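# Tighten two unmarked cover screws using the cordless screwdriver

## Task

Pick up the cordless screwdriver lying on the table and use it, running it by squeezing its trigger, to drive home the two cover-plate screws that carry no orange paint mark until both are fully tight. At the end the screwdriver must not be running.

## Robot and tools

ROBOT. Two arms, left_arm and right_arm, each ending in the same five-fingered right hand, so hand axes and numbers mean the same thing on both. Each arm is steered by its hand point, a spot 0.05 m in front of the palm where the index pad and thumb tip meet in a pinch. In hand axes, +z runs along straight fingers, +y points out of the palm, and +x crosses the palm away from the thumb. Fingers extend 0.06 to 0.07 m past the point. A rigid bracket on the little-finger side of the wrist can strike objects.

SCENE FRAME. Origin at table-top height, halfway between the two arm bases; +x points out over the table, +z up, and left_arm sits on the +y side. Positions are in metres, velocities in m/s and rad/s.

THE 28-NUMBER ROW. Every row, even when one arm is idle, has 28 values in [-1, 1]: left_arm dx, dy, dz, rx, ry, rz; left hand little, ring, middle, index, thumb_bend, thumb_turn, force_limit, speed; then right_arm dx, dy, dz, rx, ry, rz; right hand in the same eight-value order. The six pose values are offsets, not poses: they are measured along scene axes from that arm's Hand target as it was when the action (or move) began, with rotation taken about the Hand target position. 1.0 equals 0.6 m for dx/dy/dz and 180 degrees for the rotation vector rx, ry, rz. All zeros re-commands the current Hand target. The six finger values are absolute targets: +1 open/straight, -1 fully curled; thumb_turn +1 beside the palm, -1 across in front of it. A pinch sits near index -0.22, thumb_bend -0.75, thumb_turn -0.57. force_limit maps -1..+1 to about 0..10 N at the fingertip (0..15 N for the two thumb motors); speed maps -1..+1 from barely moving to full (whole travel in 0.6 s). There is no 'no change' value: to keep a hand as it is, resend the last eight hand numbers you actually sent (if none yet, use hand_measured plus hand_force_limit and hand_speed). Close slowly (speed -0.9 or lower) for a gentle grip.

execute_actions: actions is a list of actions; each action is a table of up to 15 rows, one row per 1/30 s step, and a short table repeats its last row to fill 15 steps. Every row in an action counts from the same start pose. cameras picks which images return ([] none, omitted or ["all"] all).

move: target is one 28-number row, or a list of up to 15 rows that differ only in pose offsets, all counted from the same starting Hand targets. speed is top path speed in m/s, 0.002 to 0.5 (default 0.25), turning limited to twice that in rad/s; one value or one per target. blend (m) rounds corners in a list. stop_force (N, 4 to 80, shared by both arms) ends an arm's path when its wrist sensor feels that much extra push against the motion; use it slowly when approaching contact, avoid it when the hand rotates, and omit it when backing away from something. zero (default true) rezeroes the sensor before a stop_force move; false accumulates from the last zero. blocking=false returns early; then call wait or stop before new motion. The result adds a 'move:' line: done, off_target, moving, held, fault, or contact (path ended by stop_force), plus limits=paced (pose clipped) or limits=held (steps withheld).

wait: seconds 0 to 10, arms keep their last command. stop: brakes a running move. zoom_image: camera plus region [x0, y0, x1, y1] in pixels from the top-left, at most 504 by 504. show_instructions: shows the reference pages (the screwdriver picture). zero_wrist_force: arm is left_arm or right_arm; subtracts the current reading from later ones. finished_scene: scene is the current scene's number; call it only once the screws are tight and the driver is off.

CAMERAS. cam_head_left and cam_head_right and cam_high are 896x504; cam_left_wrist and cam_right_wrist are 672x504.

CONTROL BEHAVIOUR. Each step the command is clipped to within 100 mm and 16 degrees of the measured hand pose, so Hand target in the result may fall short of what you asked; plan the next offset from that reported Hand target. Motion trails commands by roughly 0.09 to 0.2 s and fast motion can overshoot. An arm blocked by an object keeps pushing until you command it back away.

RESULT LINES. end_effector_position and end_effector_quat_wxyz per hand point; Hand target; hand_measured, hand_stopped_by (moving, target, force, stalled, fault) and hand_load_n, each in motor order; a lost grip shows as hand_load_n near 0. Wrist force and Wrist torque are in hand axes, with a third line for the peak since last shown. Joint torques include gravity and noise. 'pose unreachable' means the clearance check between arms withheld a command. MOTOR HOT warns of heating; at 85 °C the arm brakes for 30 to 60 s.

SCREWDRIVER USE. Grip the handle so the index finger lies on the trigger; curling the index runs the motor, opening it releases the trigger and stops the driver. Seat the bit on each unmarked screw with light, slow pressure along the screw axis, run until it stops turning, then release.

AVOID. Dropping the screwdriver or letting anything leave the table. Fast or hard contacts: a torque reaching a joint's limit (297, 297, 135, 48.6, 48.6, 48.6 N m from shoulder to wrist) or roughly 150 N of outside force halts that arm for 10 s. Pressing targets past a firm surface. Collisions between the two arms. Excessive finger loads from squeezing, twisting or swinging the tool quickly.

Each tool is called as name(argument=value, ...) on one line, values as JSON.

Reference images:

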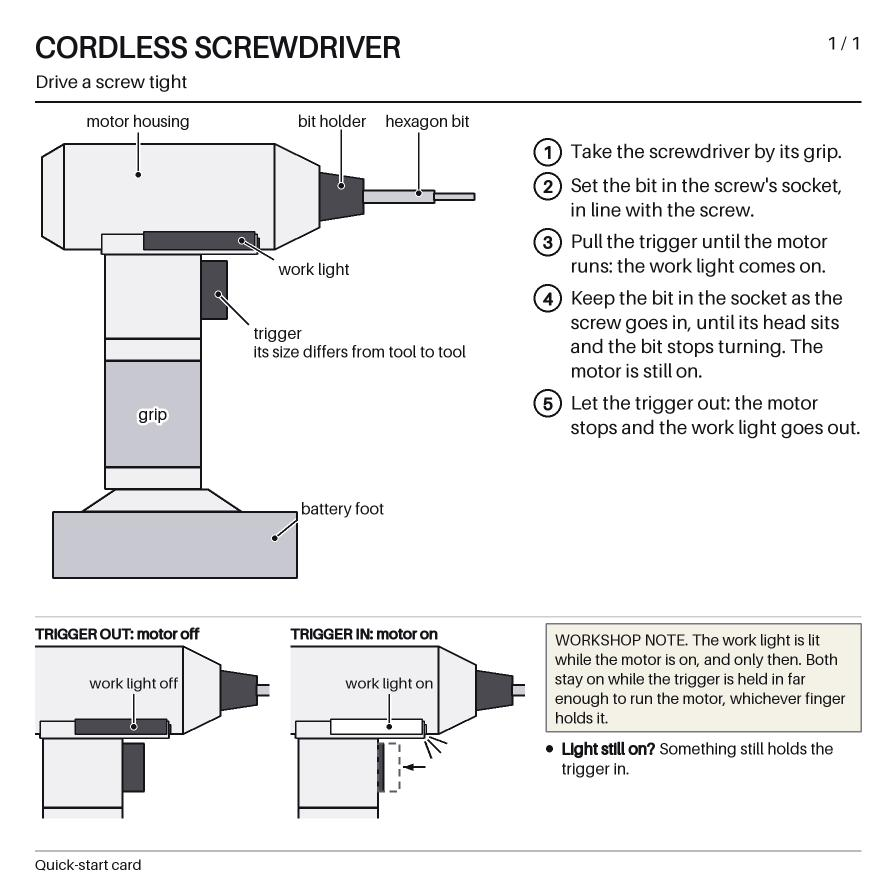

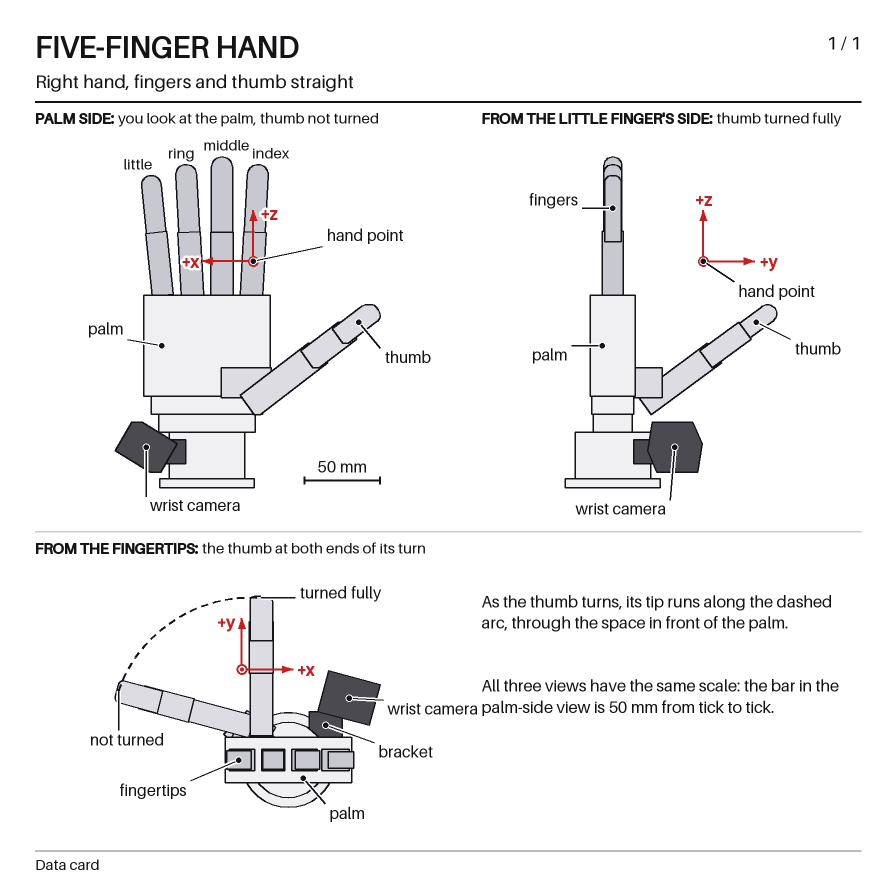

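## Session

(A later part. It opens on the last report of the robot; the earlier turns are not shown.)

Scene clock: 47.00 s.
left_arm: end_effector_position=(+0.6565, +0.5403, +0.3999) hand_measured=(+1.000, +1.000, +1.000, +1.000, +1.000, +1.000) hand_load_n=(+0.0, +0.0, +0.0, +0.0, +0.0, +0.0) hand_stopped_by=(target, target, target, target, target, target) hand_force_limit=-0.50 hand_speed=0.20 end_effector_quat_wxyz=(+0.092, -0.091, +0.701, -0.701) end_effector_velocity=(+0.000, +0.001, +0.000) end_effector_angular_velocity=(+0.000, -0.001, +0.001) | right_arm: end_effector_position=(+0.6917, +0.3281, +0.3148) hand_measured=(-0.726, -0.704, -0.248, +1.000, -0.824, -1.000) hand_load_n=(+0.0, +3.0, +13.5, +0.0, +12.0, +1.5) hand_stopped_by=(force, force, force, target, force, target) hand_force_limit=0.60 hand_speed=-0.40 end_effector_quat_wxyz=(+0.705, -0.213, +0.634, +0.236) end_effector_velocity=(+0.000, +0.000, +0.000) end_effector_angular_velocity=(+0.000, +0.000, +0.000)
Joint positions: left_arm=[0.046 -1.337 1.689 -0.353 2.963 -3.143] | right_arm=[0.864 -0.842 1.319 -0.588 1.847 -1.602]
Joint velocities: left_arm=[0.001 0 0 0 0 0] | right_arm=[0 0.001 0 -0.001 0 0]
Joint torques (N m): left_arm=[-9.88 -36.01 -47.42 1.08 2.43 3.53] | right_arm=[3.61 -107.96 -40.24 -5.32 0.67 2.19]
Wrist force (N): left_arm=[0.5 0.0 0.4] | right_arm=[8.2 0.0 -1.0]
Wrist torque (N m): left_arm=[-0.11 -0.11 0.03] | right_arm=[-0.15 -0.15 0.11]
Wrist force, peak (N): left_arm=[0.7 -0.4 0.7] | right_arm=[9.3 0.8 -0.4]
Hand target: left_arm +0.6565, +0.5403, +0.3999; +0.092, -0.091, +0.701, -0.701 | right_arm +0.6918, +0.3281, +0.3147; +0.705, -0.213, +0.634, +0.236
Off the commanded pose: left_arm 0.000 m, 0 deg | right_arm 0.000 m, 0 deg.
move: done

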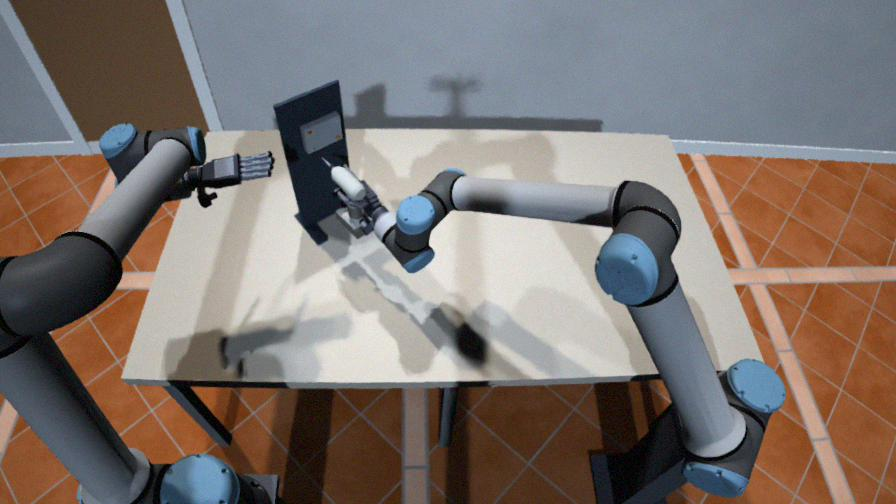

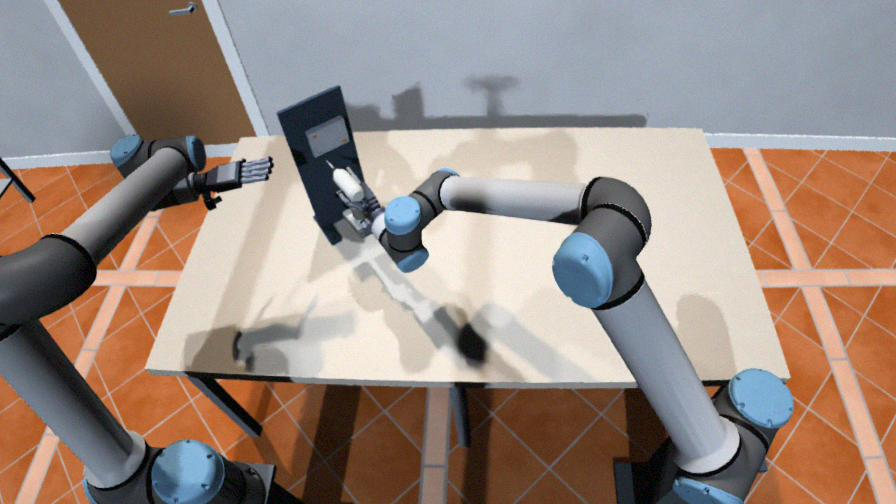

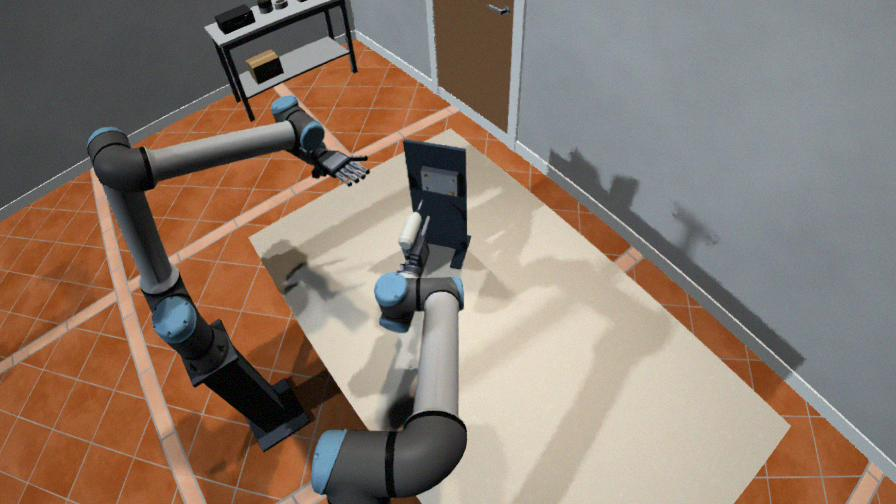

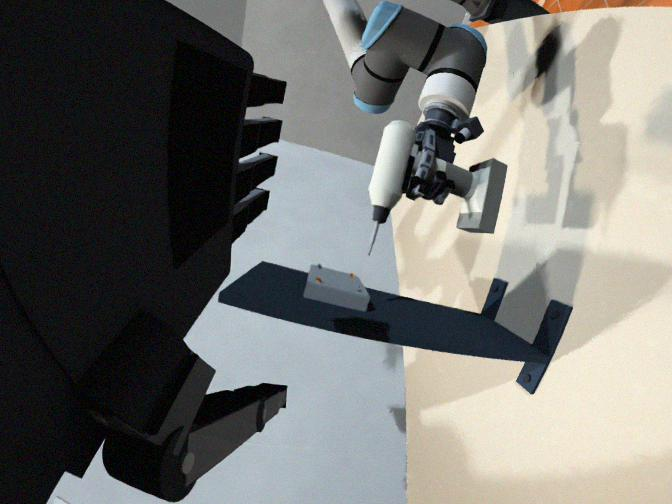

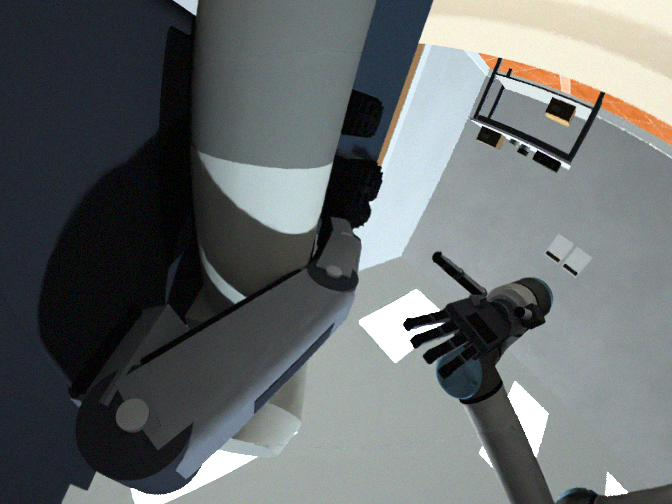

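move(target=[0,0,0,0,0,0,1,1,1,1,1,1,-0.5,0.2,0.0417,0.0275,0,0,0,0,-0.98,-0.98,-0.98,1,-0.98,-1,0.6,-0.4], speed=0.06, stop_force=6)

zoom_image(camera="cam_left_wrist", region=[300, 180, 420, 300])

zoom_image(camera="cam_head_right", region=[290, 100, 370, 180])

zoom_image(camera="cam_head_left", region=[290, 100, 370, 180])

zoom_image(camera="cam_high", region=[390, 150, 480, 240])

Scene clock: 49.37 s.
left_arm: end_effector_position=(+0.6565, +0.5403, +0.3999) hand_measured=(+1.000, +1.000, +1.000, +1.000, +1.000, +1.000) hand_load_n=(-0.5, +0.0, +0.0, +0.0, +0.0, +0.0) hand_stopped_by=(target, target, target, target, target, target) hand_force_limit=-0.50 hand_speed=0.20 end_effector_quat_wxyz=(+0.092, -0.091, +0.701, -0.701) end_effector_velocity=(+0.000, -0.001, +0.000) end_effector_angular_velocity=(+0.000, +0.000, +0.000) | right_arm: end_effector_position=(+0.7168, +0.3446, +0.3147) hand_measured=(-0.726, -0.704, -0.248, +1.000, -0.824, -1.000) hand_load_n=(+0.0, +3.0, +14.0, +0.0, +12.0, +1.5) hand_stopped_by=(force, force, force, target, force, target) hand_force_limit=0.60 hand_speed=-0.40 end_effector_quat_wxyz=(+0.705, -0.213, +0.634, +0.236) end_effector_velocity=(+0.000, +0.000, +0.001) end_effector_angular_velocity=(+0.000, +0.000, +0.000)
Joint positions: left_arm=[0.046 -1.337 1.689 -0.353 2.963 -3.143] | right_arm=[0.853 -0.801 1.246 -0.554 1.837 -1.601]
Joint velocities: left_arm=[-0.001 0 0 0 0 -0.001] | right_arm=[0 0 0 0 0 0]
Joint torques (N m): left_arm=[-12.15 -36.02 -39.09 -1.93 2.16 3.24] | right_arm=[13.6 -125.01 -50.5 -6.62 2.04 -0.09]
Wrist force (N): left_arm=[0.4 -0.1 0.8] | right_arm=[8.5 0.0 -1.3]
Wrist torque (N m): left_arm=[-0.14 -0.12 0.02] | right_arm=[-0.14 -0.19 0.14]
Wrist force, peak (N): left_arm=[0.0 -0.7 0.9] | right_arm=[8.4 0.9 -2.6]
Hand target: left_arm +0.6565, +0.5403, +0.3999; +0.092, -0.091, +0.701, -0.701 | right_arm +0.7168, +0.3446, +0.3147; +0.705, -0.213, +0.634, +0.236
Off the commanded pose: left_arm 0.000 m, 0 deg | right_arm 0.000 m, 0 deg.
move: done

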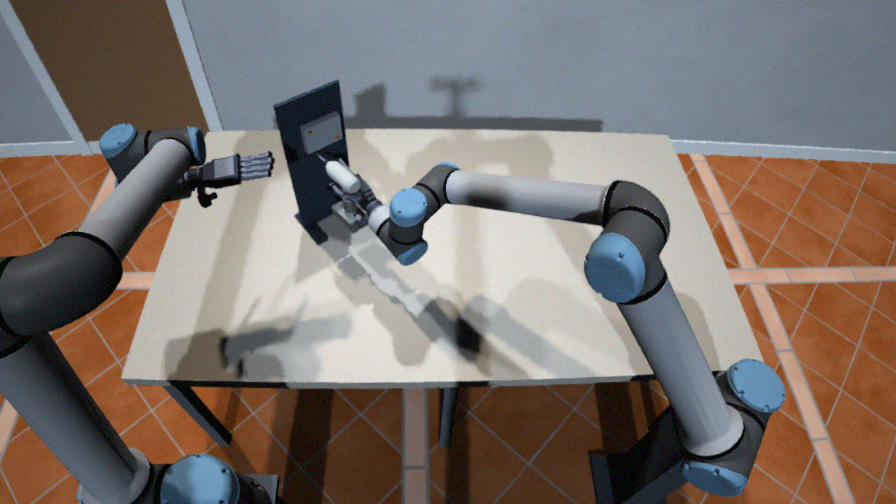

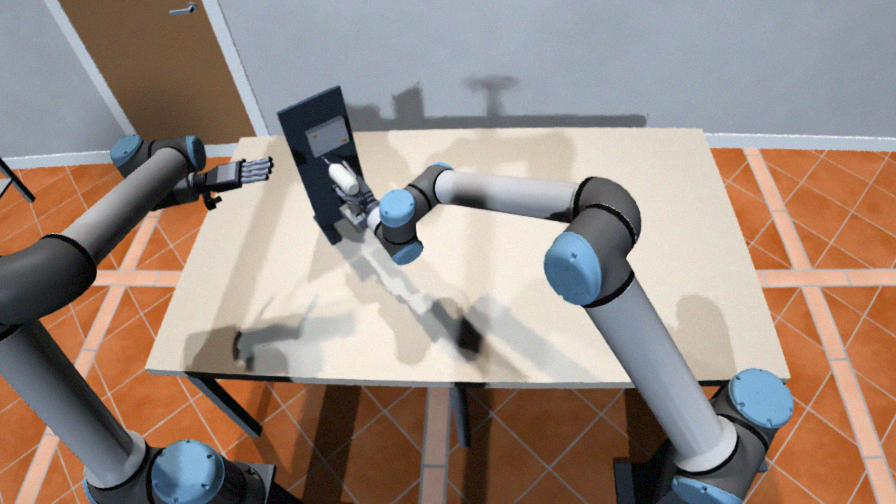

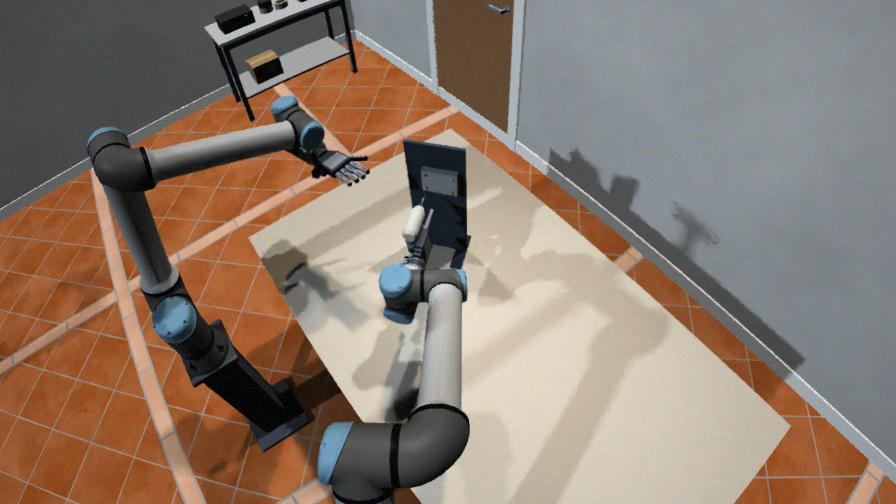

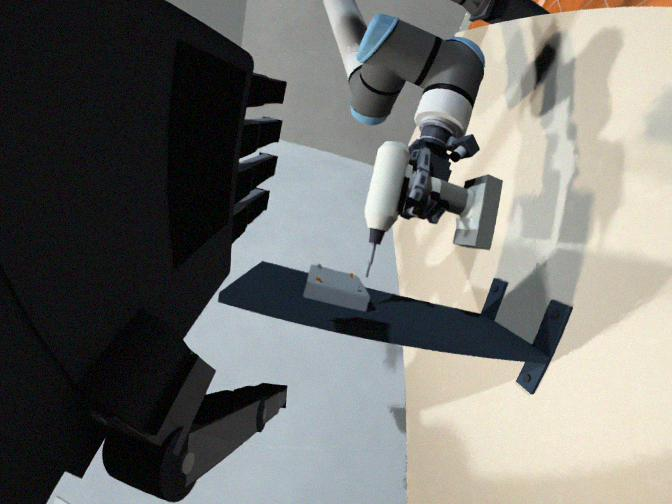

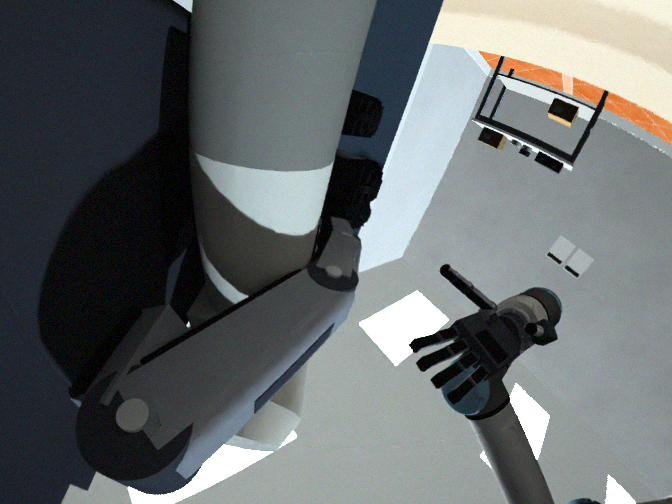

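Scaled by 4.200 from the camera's 672x504 image, which has a finer 960x720 frame.

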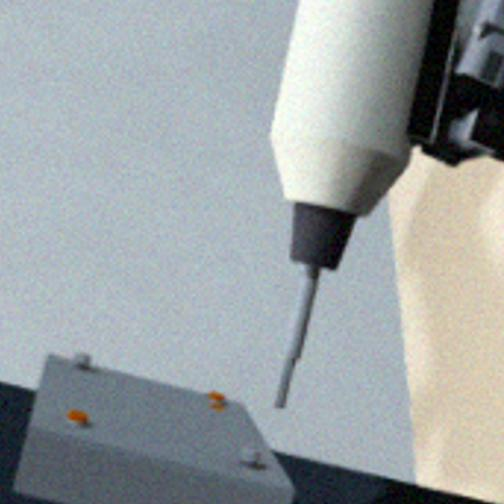

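Scaled by 6.300.

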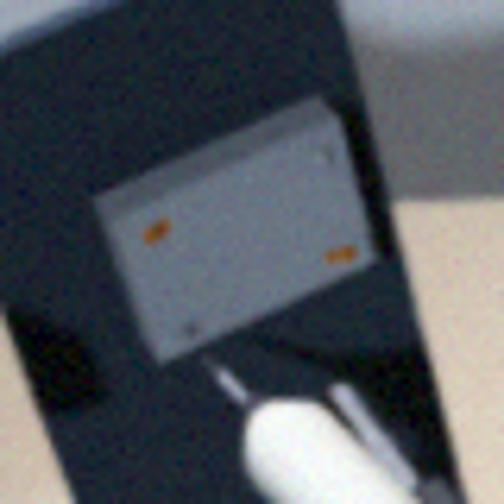

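Scaled by 6.300.

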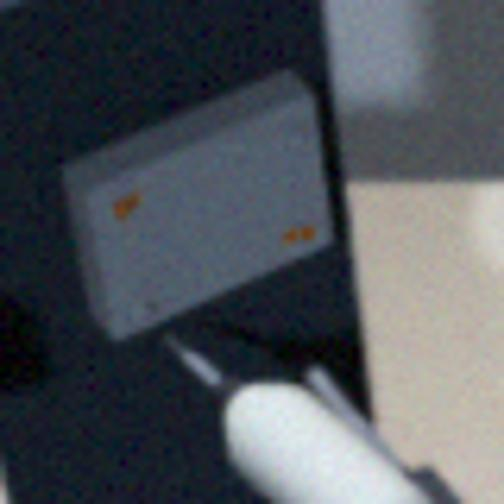

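Scaled by 5.600.

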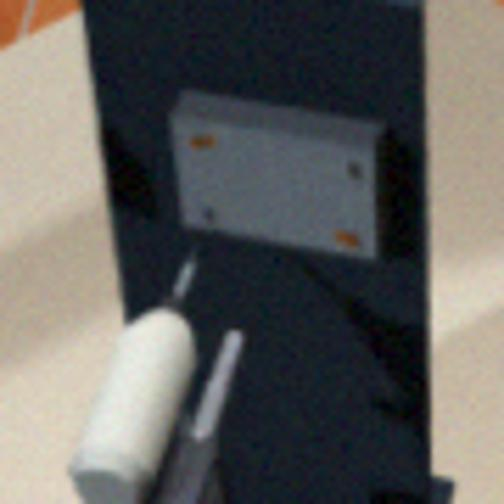

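zoom_image(camera="cam_left_wrist", region=[295, 250, 385, 320])

zoom_image(camera="cam_left_wrist", region=[200, 240, 600, 420])

Scaled by 5.600 from the camera's 672x504 image, which has a finer 960x720 frame.

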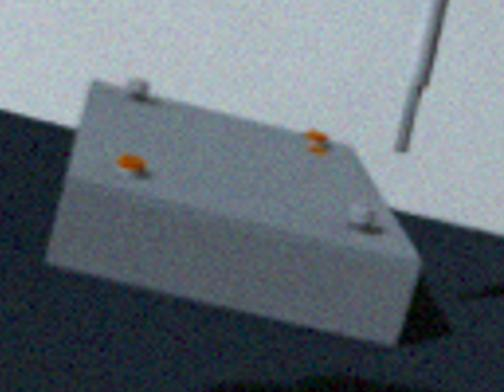

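Scaled by 1.260 from the camera's 672x504 image, which has a finer 960x720 frame.

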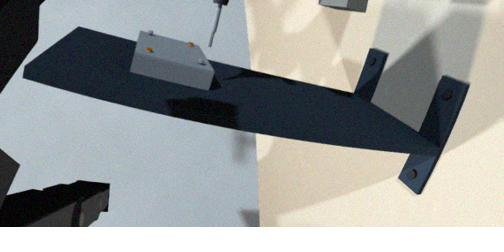

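move(target=[0,0,0,0,0,0,1,1,1,1,1,1,-0.5,0.2,0,0,0.02,0,0,0,-0.98,-0.98,-0.98,1,-0.98,-1,0.6,-0.4], speed=0.06, cameras=["cam_left_wrist"])

zoom_image(camera="cam_left_wrist", region=[300, 180, 420, 300])

Scene clock: 51.13 s.
left_arm: end_effector_position=(+0.6565, +0.5403, +0.3999) hand_measured=(+1.000, +1.000, +1.000, +1.000, +1.000, +1.000) hand_load_n=(+0.0, +0.0, +0.0, -0.5, +0.0, +0.0) hand_stopped_by=(target, target, target, target, target, target) hand_force_limit=-0.50 hand_speed=0.20 end_effector_quat_wxyz=(+0.092, -0.091, +0.701, -0.701) end_effector_velocity=(+0.000, +0.000, +0.000) end_effector_angular_velocity=(+0.000, +0.000, +0.000) | right_arm: end_effector_position=(+0.7168, +0.3446, +0.3270) hand_measured=(-0.726, -0.704, -0.248, +1.000, -0.824, -1.000) hand_load_n=(+0.0, +3.0, +14.0, +0.0, +12.0, +1.5) hand_stopped_by=(force, force, force, target, force, target) hand_force_limit=0.60 hand_speed=-0.40 end_effector_quat_wxyz=(+0.705, -0.213, +0.634, +0.236) end_effector_velocity=(+0.000, +0.000, -0.001) end_effector_angular_velocity=(+0.001, +0.000, +0.000)
Joint positions: left_arm=[0.046 -1.337 1.689 -0.353 2.963 -3.143] | right_arm=[0.853 -0.81 1.238 -0.538 1.837 -1.601]
Joint velocities: left_arm=[0 0 0 -0.001 0 0] | right_arm=[0 0.001 0 -0.002 0 0]
Joint torques (N m): left_arm=[-9.09 -41.09 -35.21 -3.62 2.3 2.72] | right_arm=[12.92 -103.85 -42.53 -6.82 1.34 -0.25]
Wrist force (N): left_arm=[0.1 -0.1 0.4] | right_arm=[8.2 0.4 -1.3]
Wrist torque (N m): left_arm=[-0.12 -0.05 0.00] | right_arm=[-0.08 -0.14 0.13]
Wrist force, peak (N): left_arm=[0.6 -0.4 0.7] | right_arm=[8.6 -0.1 -1.2]
Hand target: left_arm +0.6565, +0.5403, +0.3999; +0.092, -0.091, +0.701, -0.701 | right_arm +0.7168, +0.3446, +0.3267; +0.705, -0.213, +0.634, +0.236
Off the commanded pose: left_arm 0.000 m, 0 deg | right_arm 0.000 m, 0 deg.
move: done
Images, in order (width x height): cam_left_wrist 672x504.

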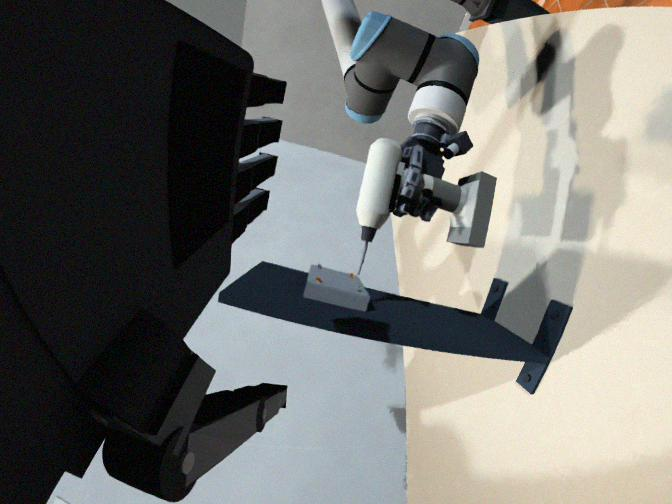

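Scaled by 4.200 from the camera's 672x504 image, which has a finer 960x720 frame.

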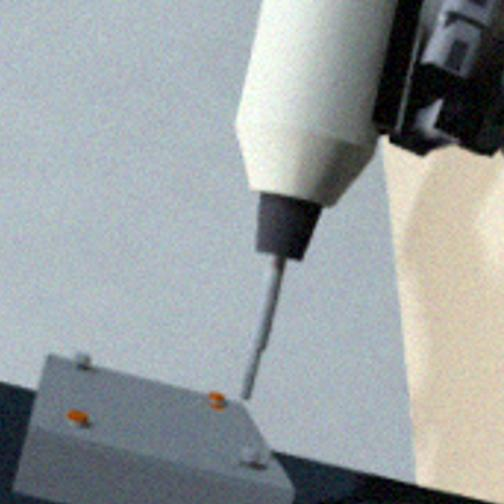

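move(target=[0,0,0,0,0,0,1,1,1,1,1,1,-0.5,0.2,0,0,-0.0105,0,0,0,-0.98,-0.98,-0.98,1,-0.98,-1,0.6,-0.4], speed=0.06)

zoom_image(camera="cam_left_wrist", region=[300, 180, 420, 300])

zoom_image(camera="cam_head_right", region=[300, 110, 360, 170])

zoom_image(camera="cam_head_left", region=[290, 110, 350, 170])

zoom_image(camera="cam_high", region=[400, 155, 470, 225])

Scene clock: 52.30 s.
left_arm: end_effector_position=(+0.6565, +0.5403, +0.3999) hand_measured=(+1.000, +1.000, +1.000, +1.000, +1.000, +1.000) hand_load_n=(+0.0, +0.0, +0.0, +0.0, -0.5, +0.0) hand_stopped_by=(target, target, target, target, target, target) hand_force_limit=-0.50 hand_speed=0.20 end_effector_quat_wxyz=(+0.092, -0.091, +0.701, -0.701) end_effector_velocity=(+0.000, +0.000, +0.000) end_effector_angular_velocity=(+0.000, +0.000, +0.000) | right_arm: end_effector_position=(+0.7168, +0.3446, +0.3203) hand_measured=(-0.726, -0.704, -0.248, +1.000, -0.824, -1.000) hand_load_n=(+0.0, +3.0, +14.0, +0.0, +12.0, +2.0) hand_stopped_by=(force, force, force, target, force, target) hand_force_limit=0.60 hand_speed=-0.40 end_effector_quat_wxyz=(+0.705, -0.213, +0.634, +0.236) end_effector_velocity=(+0.000, +0.000, +0.001) end_effector_angular_velocity=(+0.000, -0.001, +0.000)
Joint positions: left_arm=[0.046 -1.337 1.689 -0.353 2.963 -3.143] | right_arm=[0.853 -0.805 1.242 -0.547 1.837 -1.601]
Joint velocities: left_arm=[0 0 0 0 0 0] | right_arm=[0 -0.001 0 0 0 -0.001]
Joint torques (N m): left_arm=[-9.77 -42.51 -31.09 -3.32 2.53 1.76] | right_arm=[9.1 -117.52 -45.82 -3.99 0.6 0.29]
Wrist force (N): left_arm=[0.3 -0.4 0.3] | right_arm=[8.2 0.0 -0.9]
Wrist torque (N m): left_arm=[-0.15 -0.09 0.01] | right_arm=[-0.16 -0.16 0.11]
Wrist force, peak (N): left_arm=[0.2 -0.6 0.8] | right_arm=[8.4 -0.3 -1.5]
Hand target: left_arm +0.6565, +0.5403, +0.3999; +0.092, -0.091, +0.701, -0.701 | right_arm +0.7168, +0.3446, +0.3204; +0.705, -0.213, +0.634, +0.236
Off the commanded pose: left_arm 0.000 m, 0 deg | right_arm 0.000 m, 0 deg.
move: done

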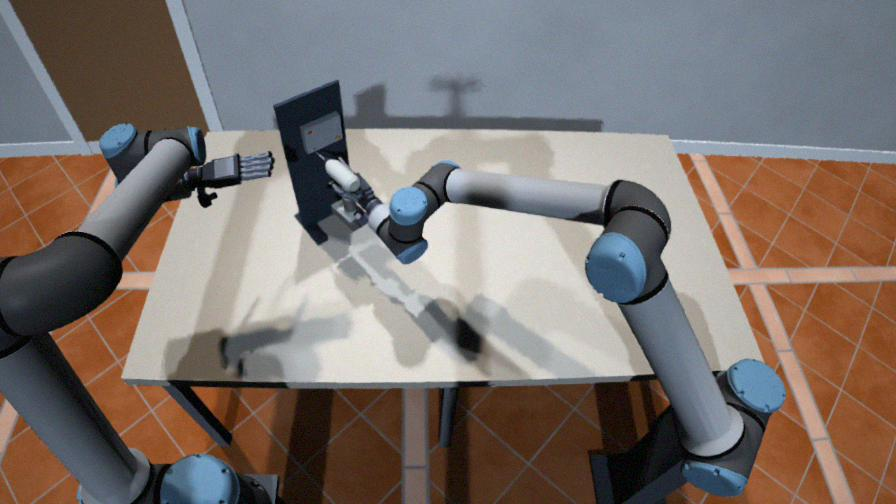

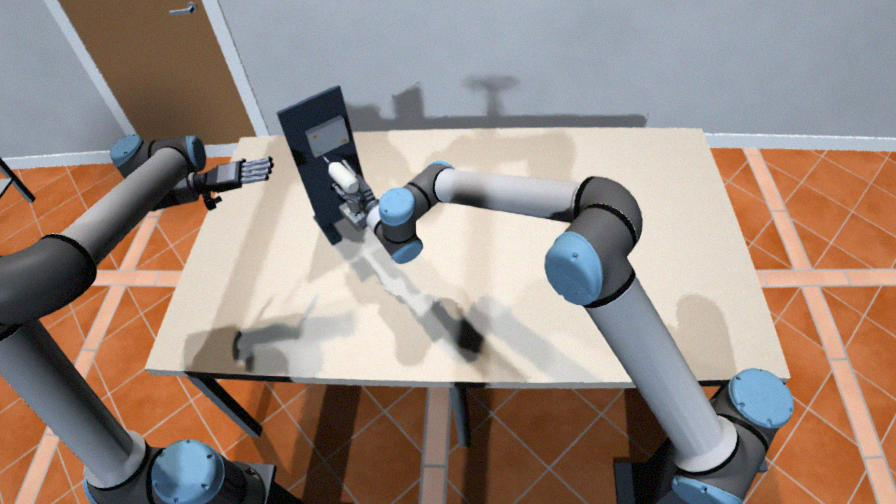

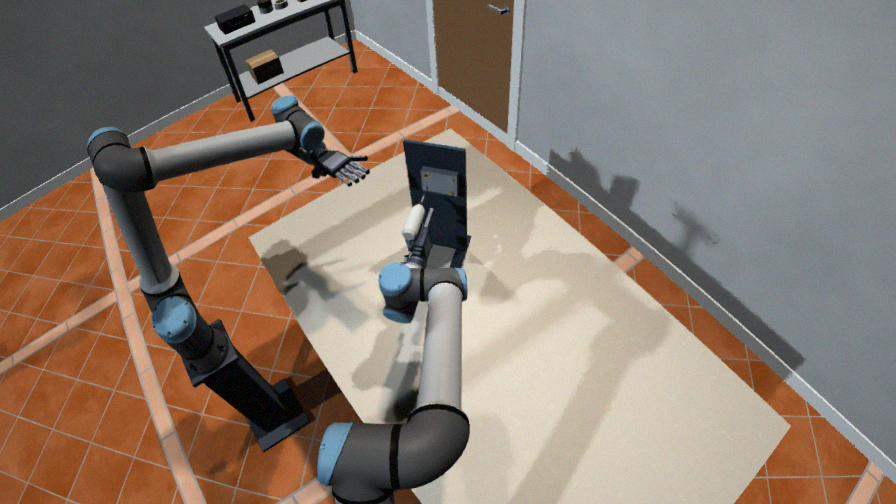

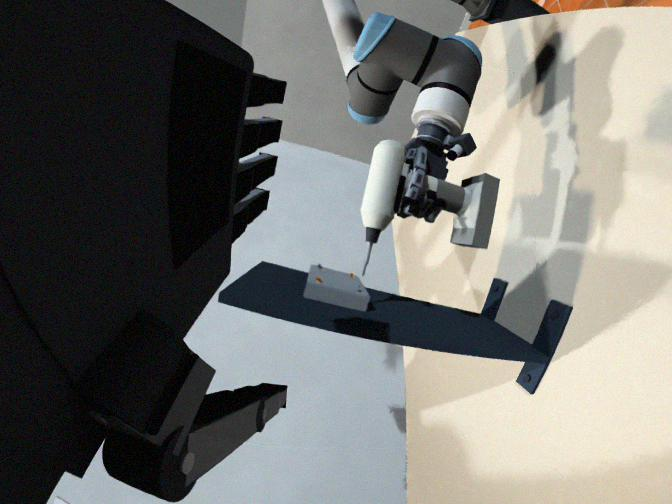

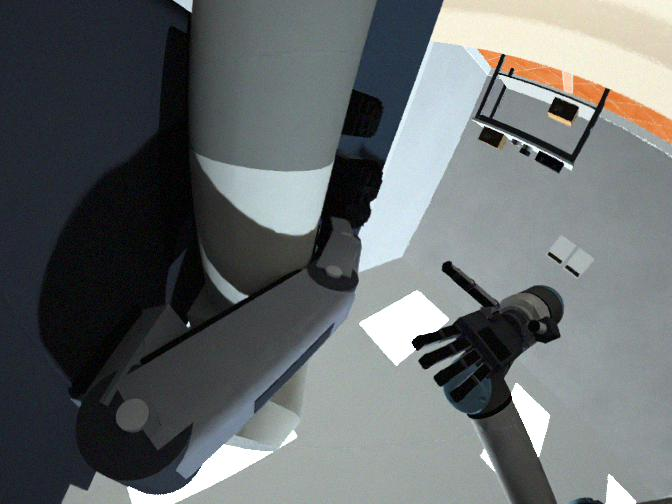

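Scaled by 4.200 from the camera's 672x504 image, which has a finer 960x720 frame.

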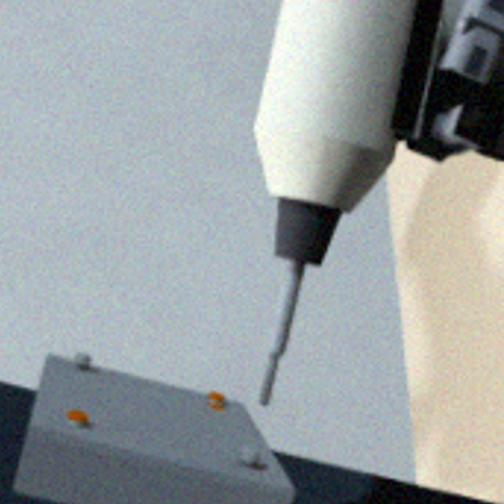

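Scaled by 8.400.

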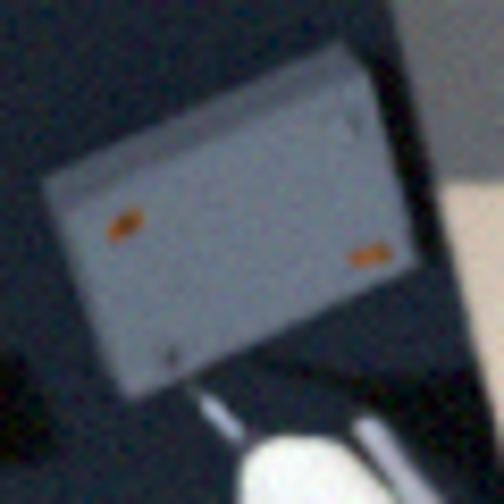

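Scaled by 8.400.

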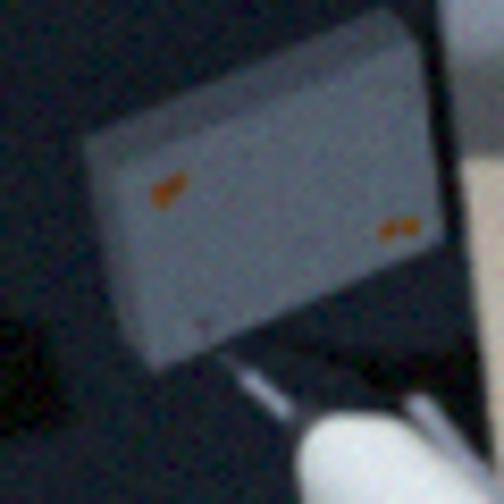

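Scaled by 7.200.

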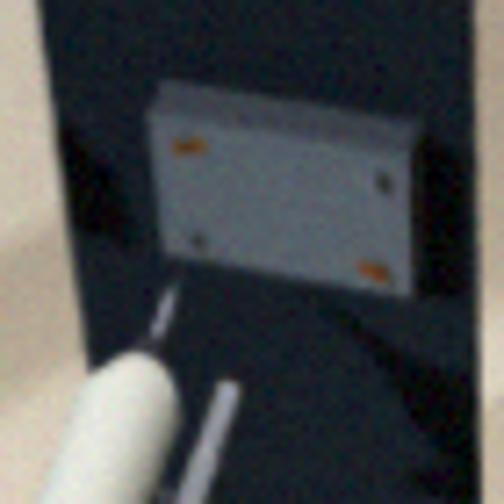

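move(target=[0,0,0,0,0,0,1,1,1,1,1,1,-0.5,0.2,0.0177,0.0101,0.0007,0,0,0,-0.98,-0.98,-0.98,1,-0.98,-1,0.6,-0.4], speed=0.04, stop_force=6)

zoom_image(camera="cam_left_wrist", region=[330, 240, 400, 310])

zoom_image(camera="cam_head_right", region=[300, 110, 360, 170])

zoom_image(camera="cam_head_left", region=[290, 110, 350, 170])

zoom_image(camera="cam_high", region=[400, 155, 470, 225])

Scene clock: 54.47 s.
left_arm: end_effector_position=(+0.6565, +0.5403, +0.3999) hand_measured=(+1.000, +1.000, +1.000, +1.000, +1.000, +1.000) hand_load_n=(+0.0, +0.0, +0.0, -0.5, +0.0, +0.0) hand_stopped_by=(target, target, target, target, target, target) hand_force_limit=-0.50 hand_speed=0.20 end_effector_quat_wxyz=(+0.092, -0.091, +0.701, -0.701) end_effector_velocity=(+0.000, -0.001, +0.000) end_effector_angular_velocity=(+0.000, +0.002, -0.002) | right_arm: end_effector_position=(+0.7274, +0.3507, +0.3209) hand_measured=(-0.726, -0.704, -0.248, +1.000, -0.824, -1.000) hand_load_n=(+0.0, +3.0, +14.0, +0.0, +12.0, +1.5) hand_stopped_by=(force, force, force, target, force, target) hand_force_limit=0.60 hand_speed=-0.40 end_effector_quat_wxyz=(+0.705, -0.213, +0.634, +0.236) end_effector_velocity=(+0.000, +0.000, +0.000) end_effector_angular_velocity=(+0.000, +0.000, +0.000)
Joint positions: left_arm=[0.046 -1.337 1.689 -0.353 2.963 -3.143] | right_arm=[0.848 -0.789 1.212 -0.532 1.832 -1.6]
Joint velocities: left_arm=[-0.002 0 0 0 0 -0.001] | right_arm=[0 0 0 0 0 0]
Joint torques (N m): left_arm=[-9.5 -37.96 -28.78 -3.44 2.33 0.41] | right_arm=[15.56 -125.18 -41.87 -6.57 1.29 0.88]
Wrist force (N): left_arm=[0.3 -0.2 0.3] | right_arm=[8.1 -0.2 -1.2]
Wrist torque (N m): left_arm=[-0.12 -0.08 0.01] | right_arm=[-0.17 -0.11 0.11]
Wrist force, peak (N): left_arm=[0.6 -0.8 0.6] | right_arm=[8.4 0.1 -1.8]
Hand target: left_arm +0.6565, +0.5403, +0.3999; +0.092, -0.091, +0.701, -0.701 | right_arm +0.7274, +0.3507, +0.3209; +0.705, -0.213, +0.634, +0.236
Off the commanded pose: left_arm 0.000 m, 0 deg | right_arm 0.000 m, 0 deg.
move: done

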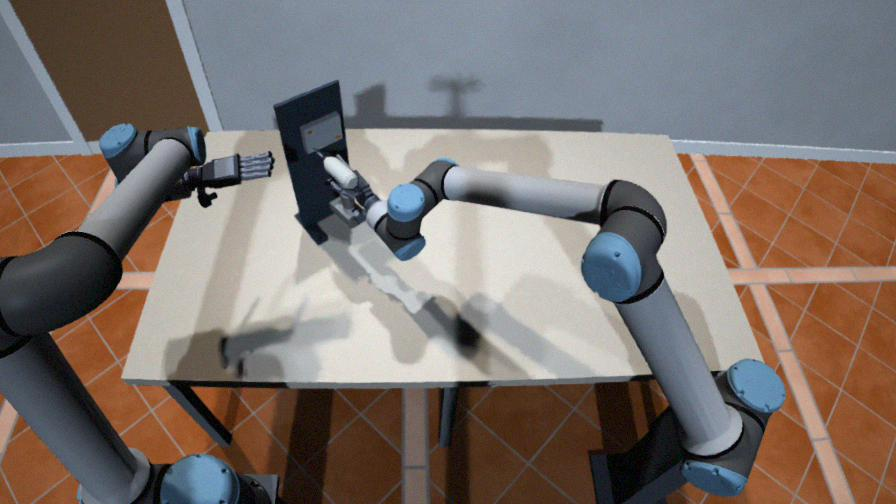

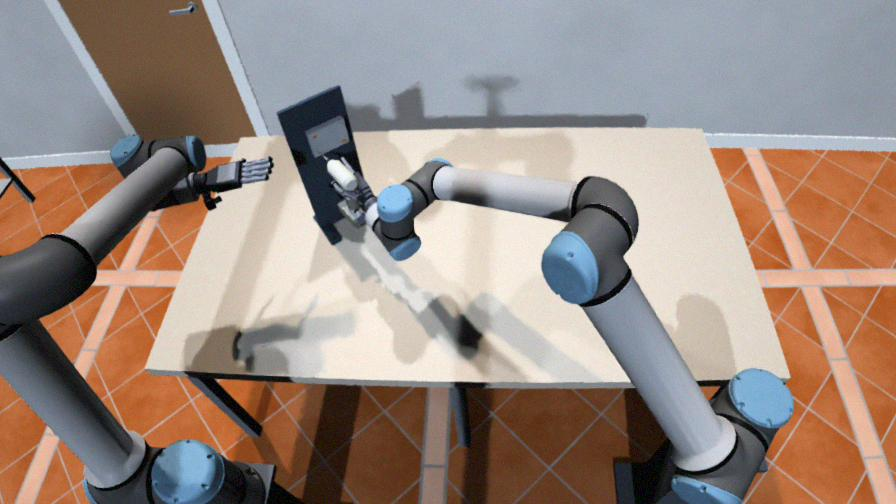

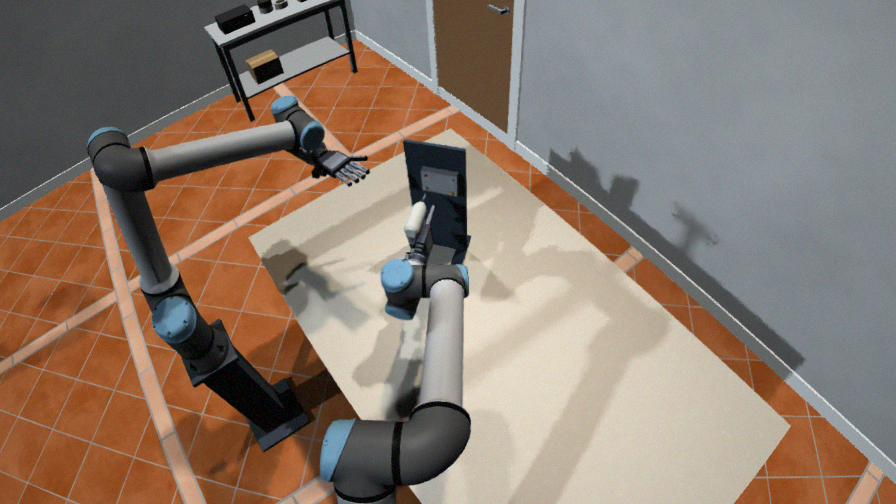

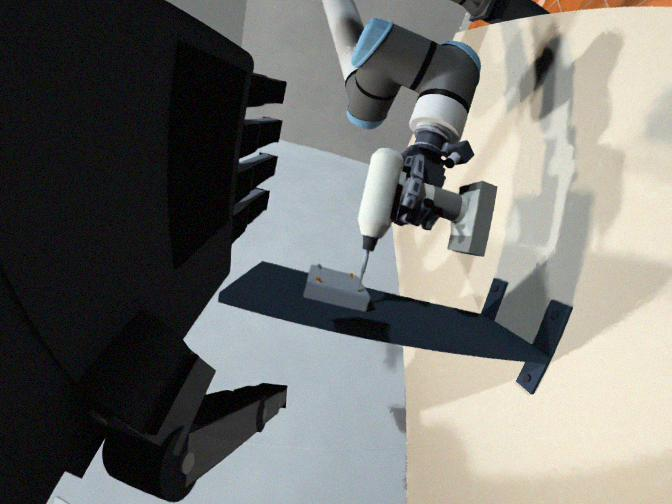

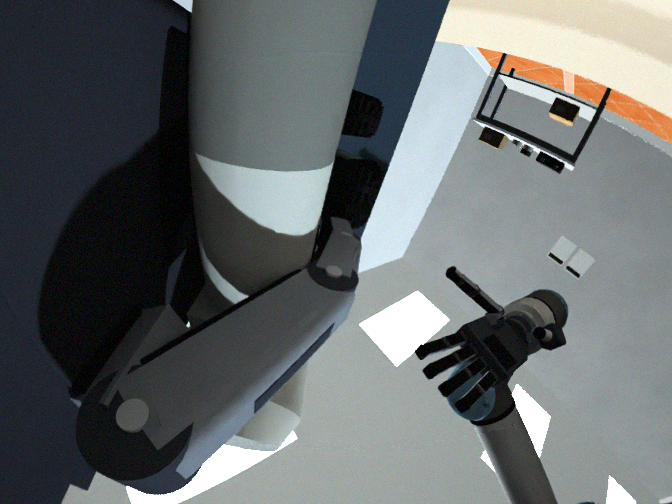

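Scaled by 7.200 from the camera's 672x504 image, which has a finer 960x720 frame.

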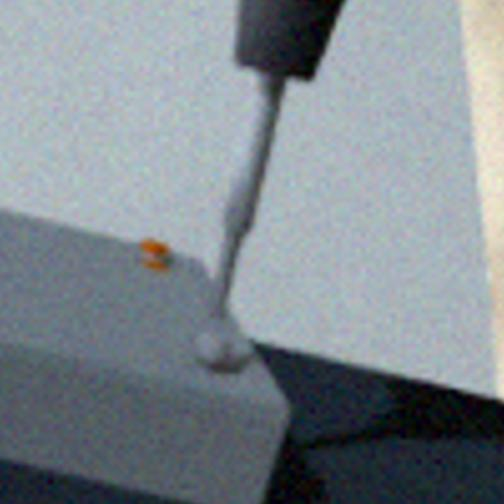

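Scaled by 8.400.

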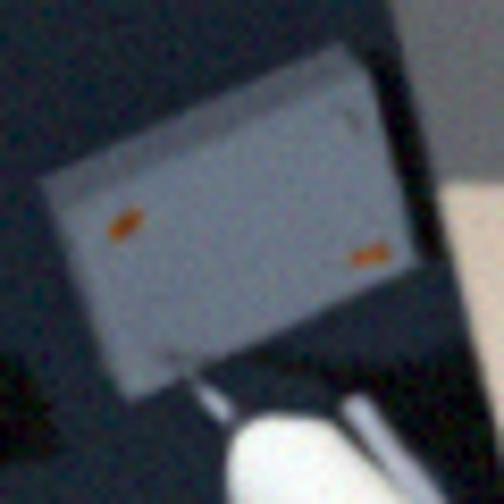

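Scaled by 8.400.

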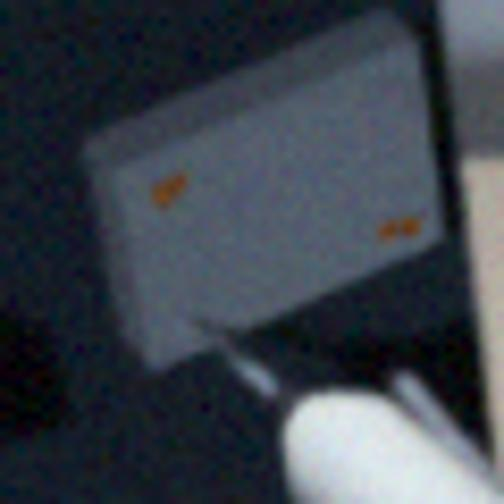

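Scaled by 7.200.

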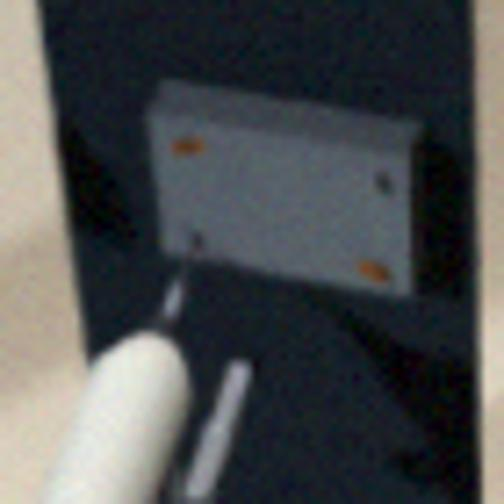

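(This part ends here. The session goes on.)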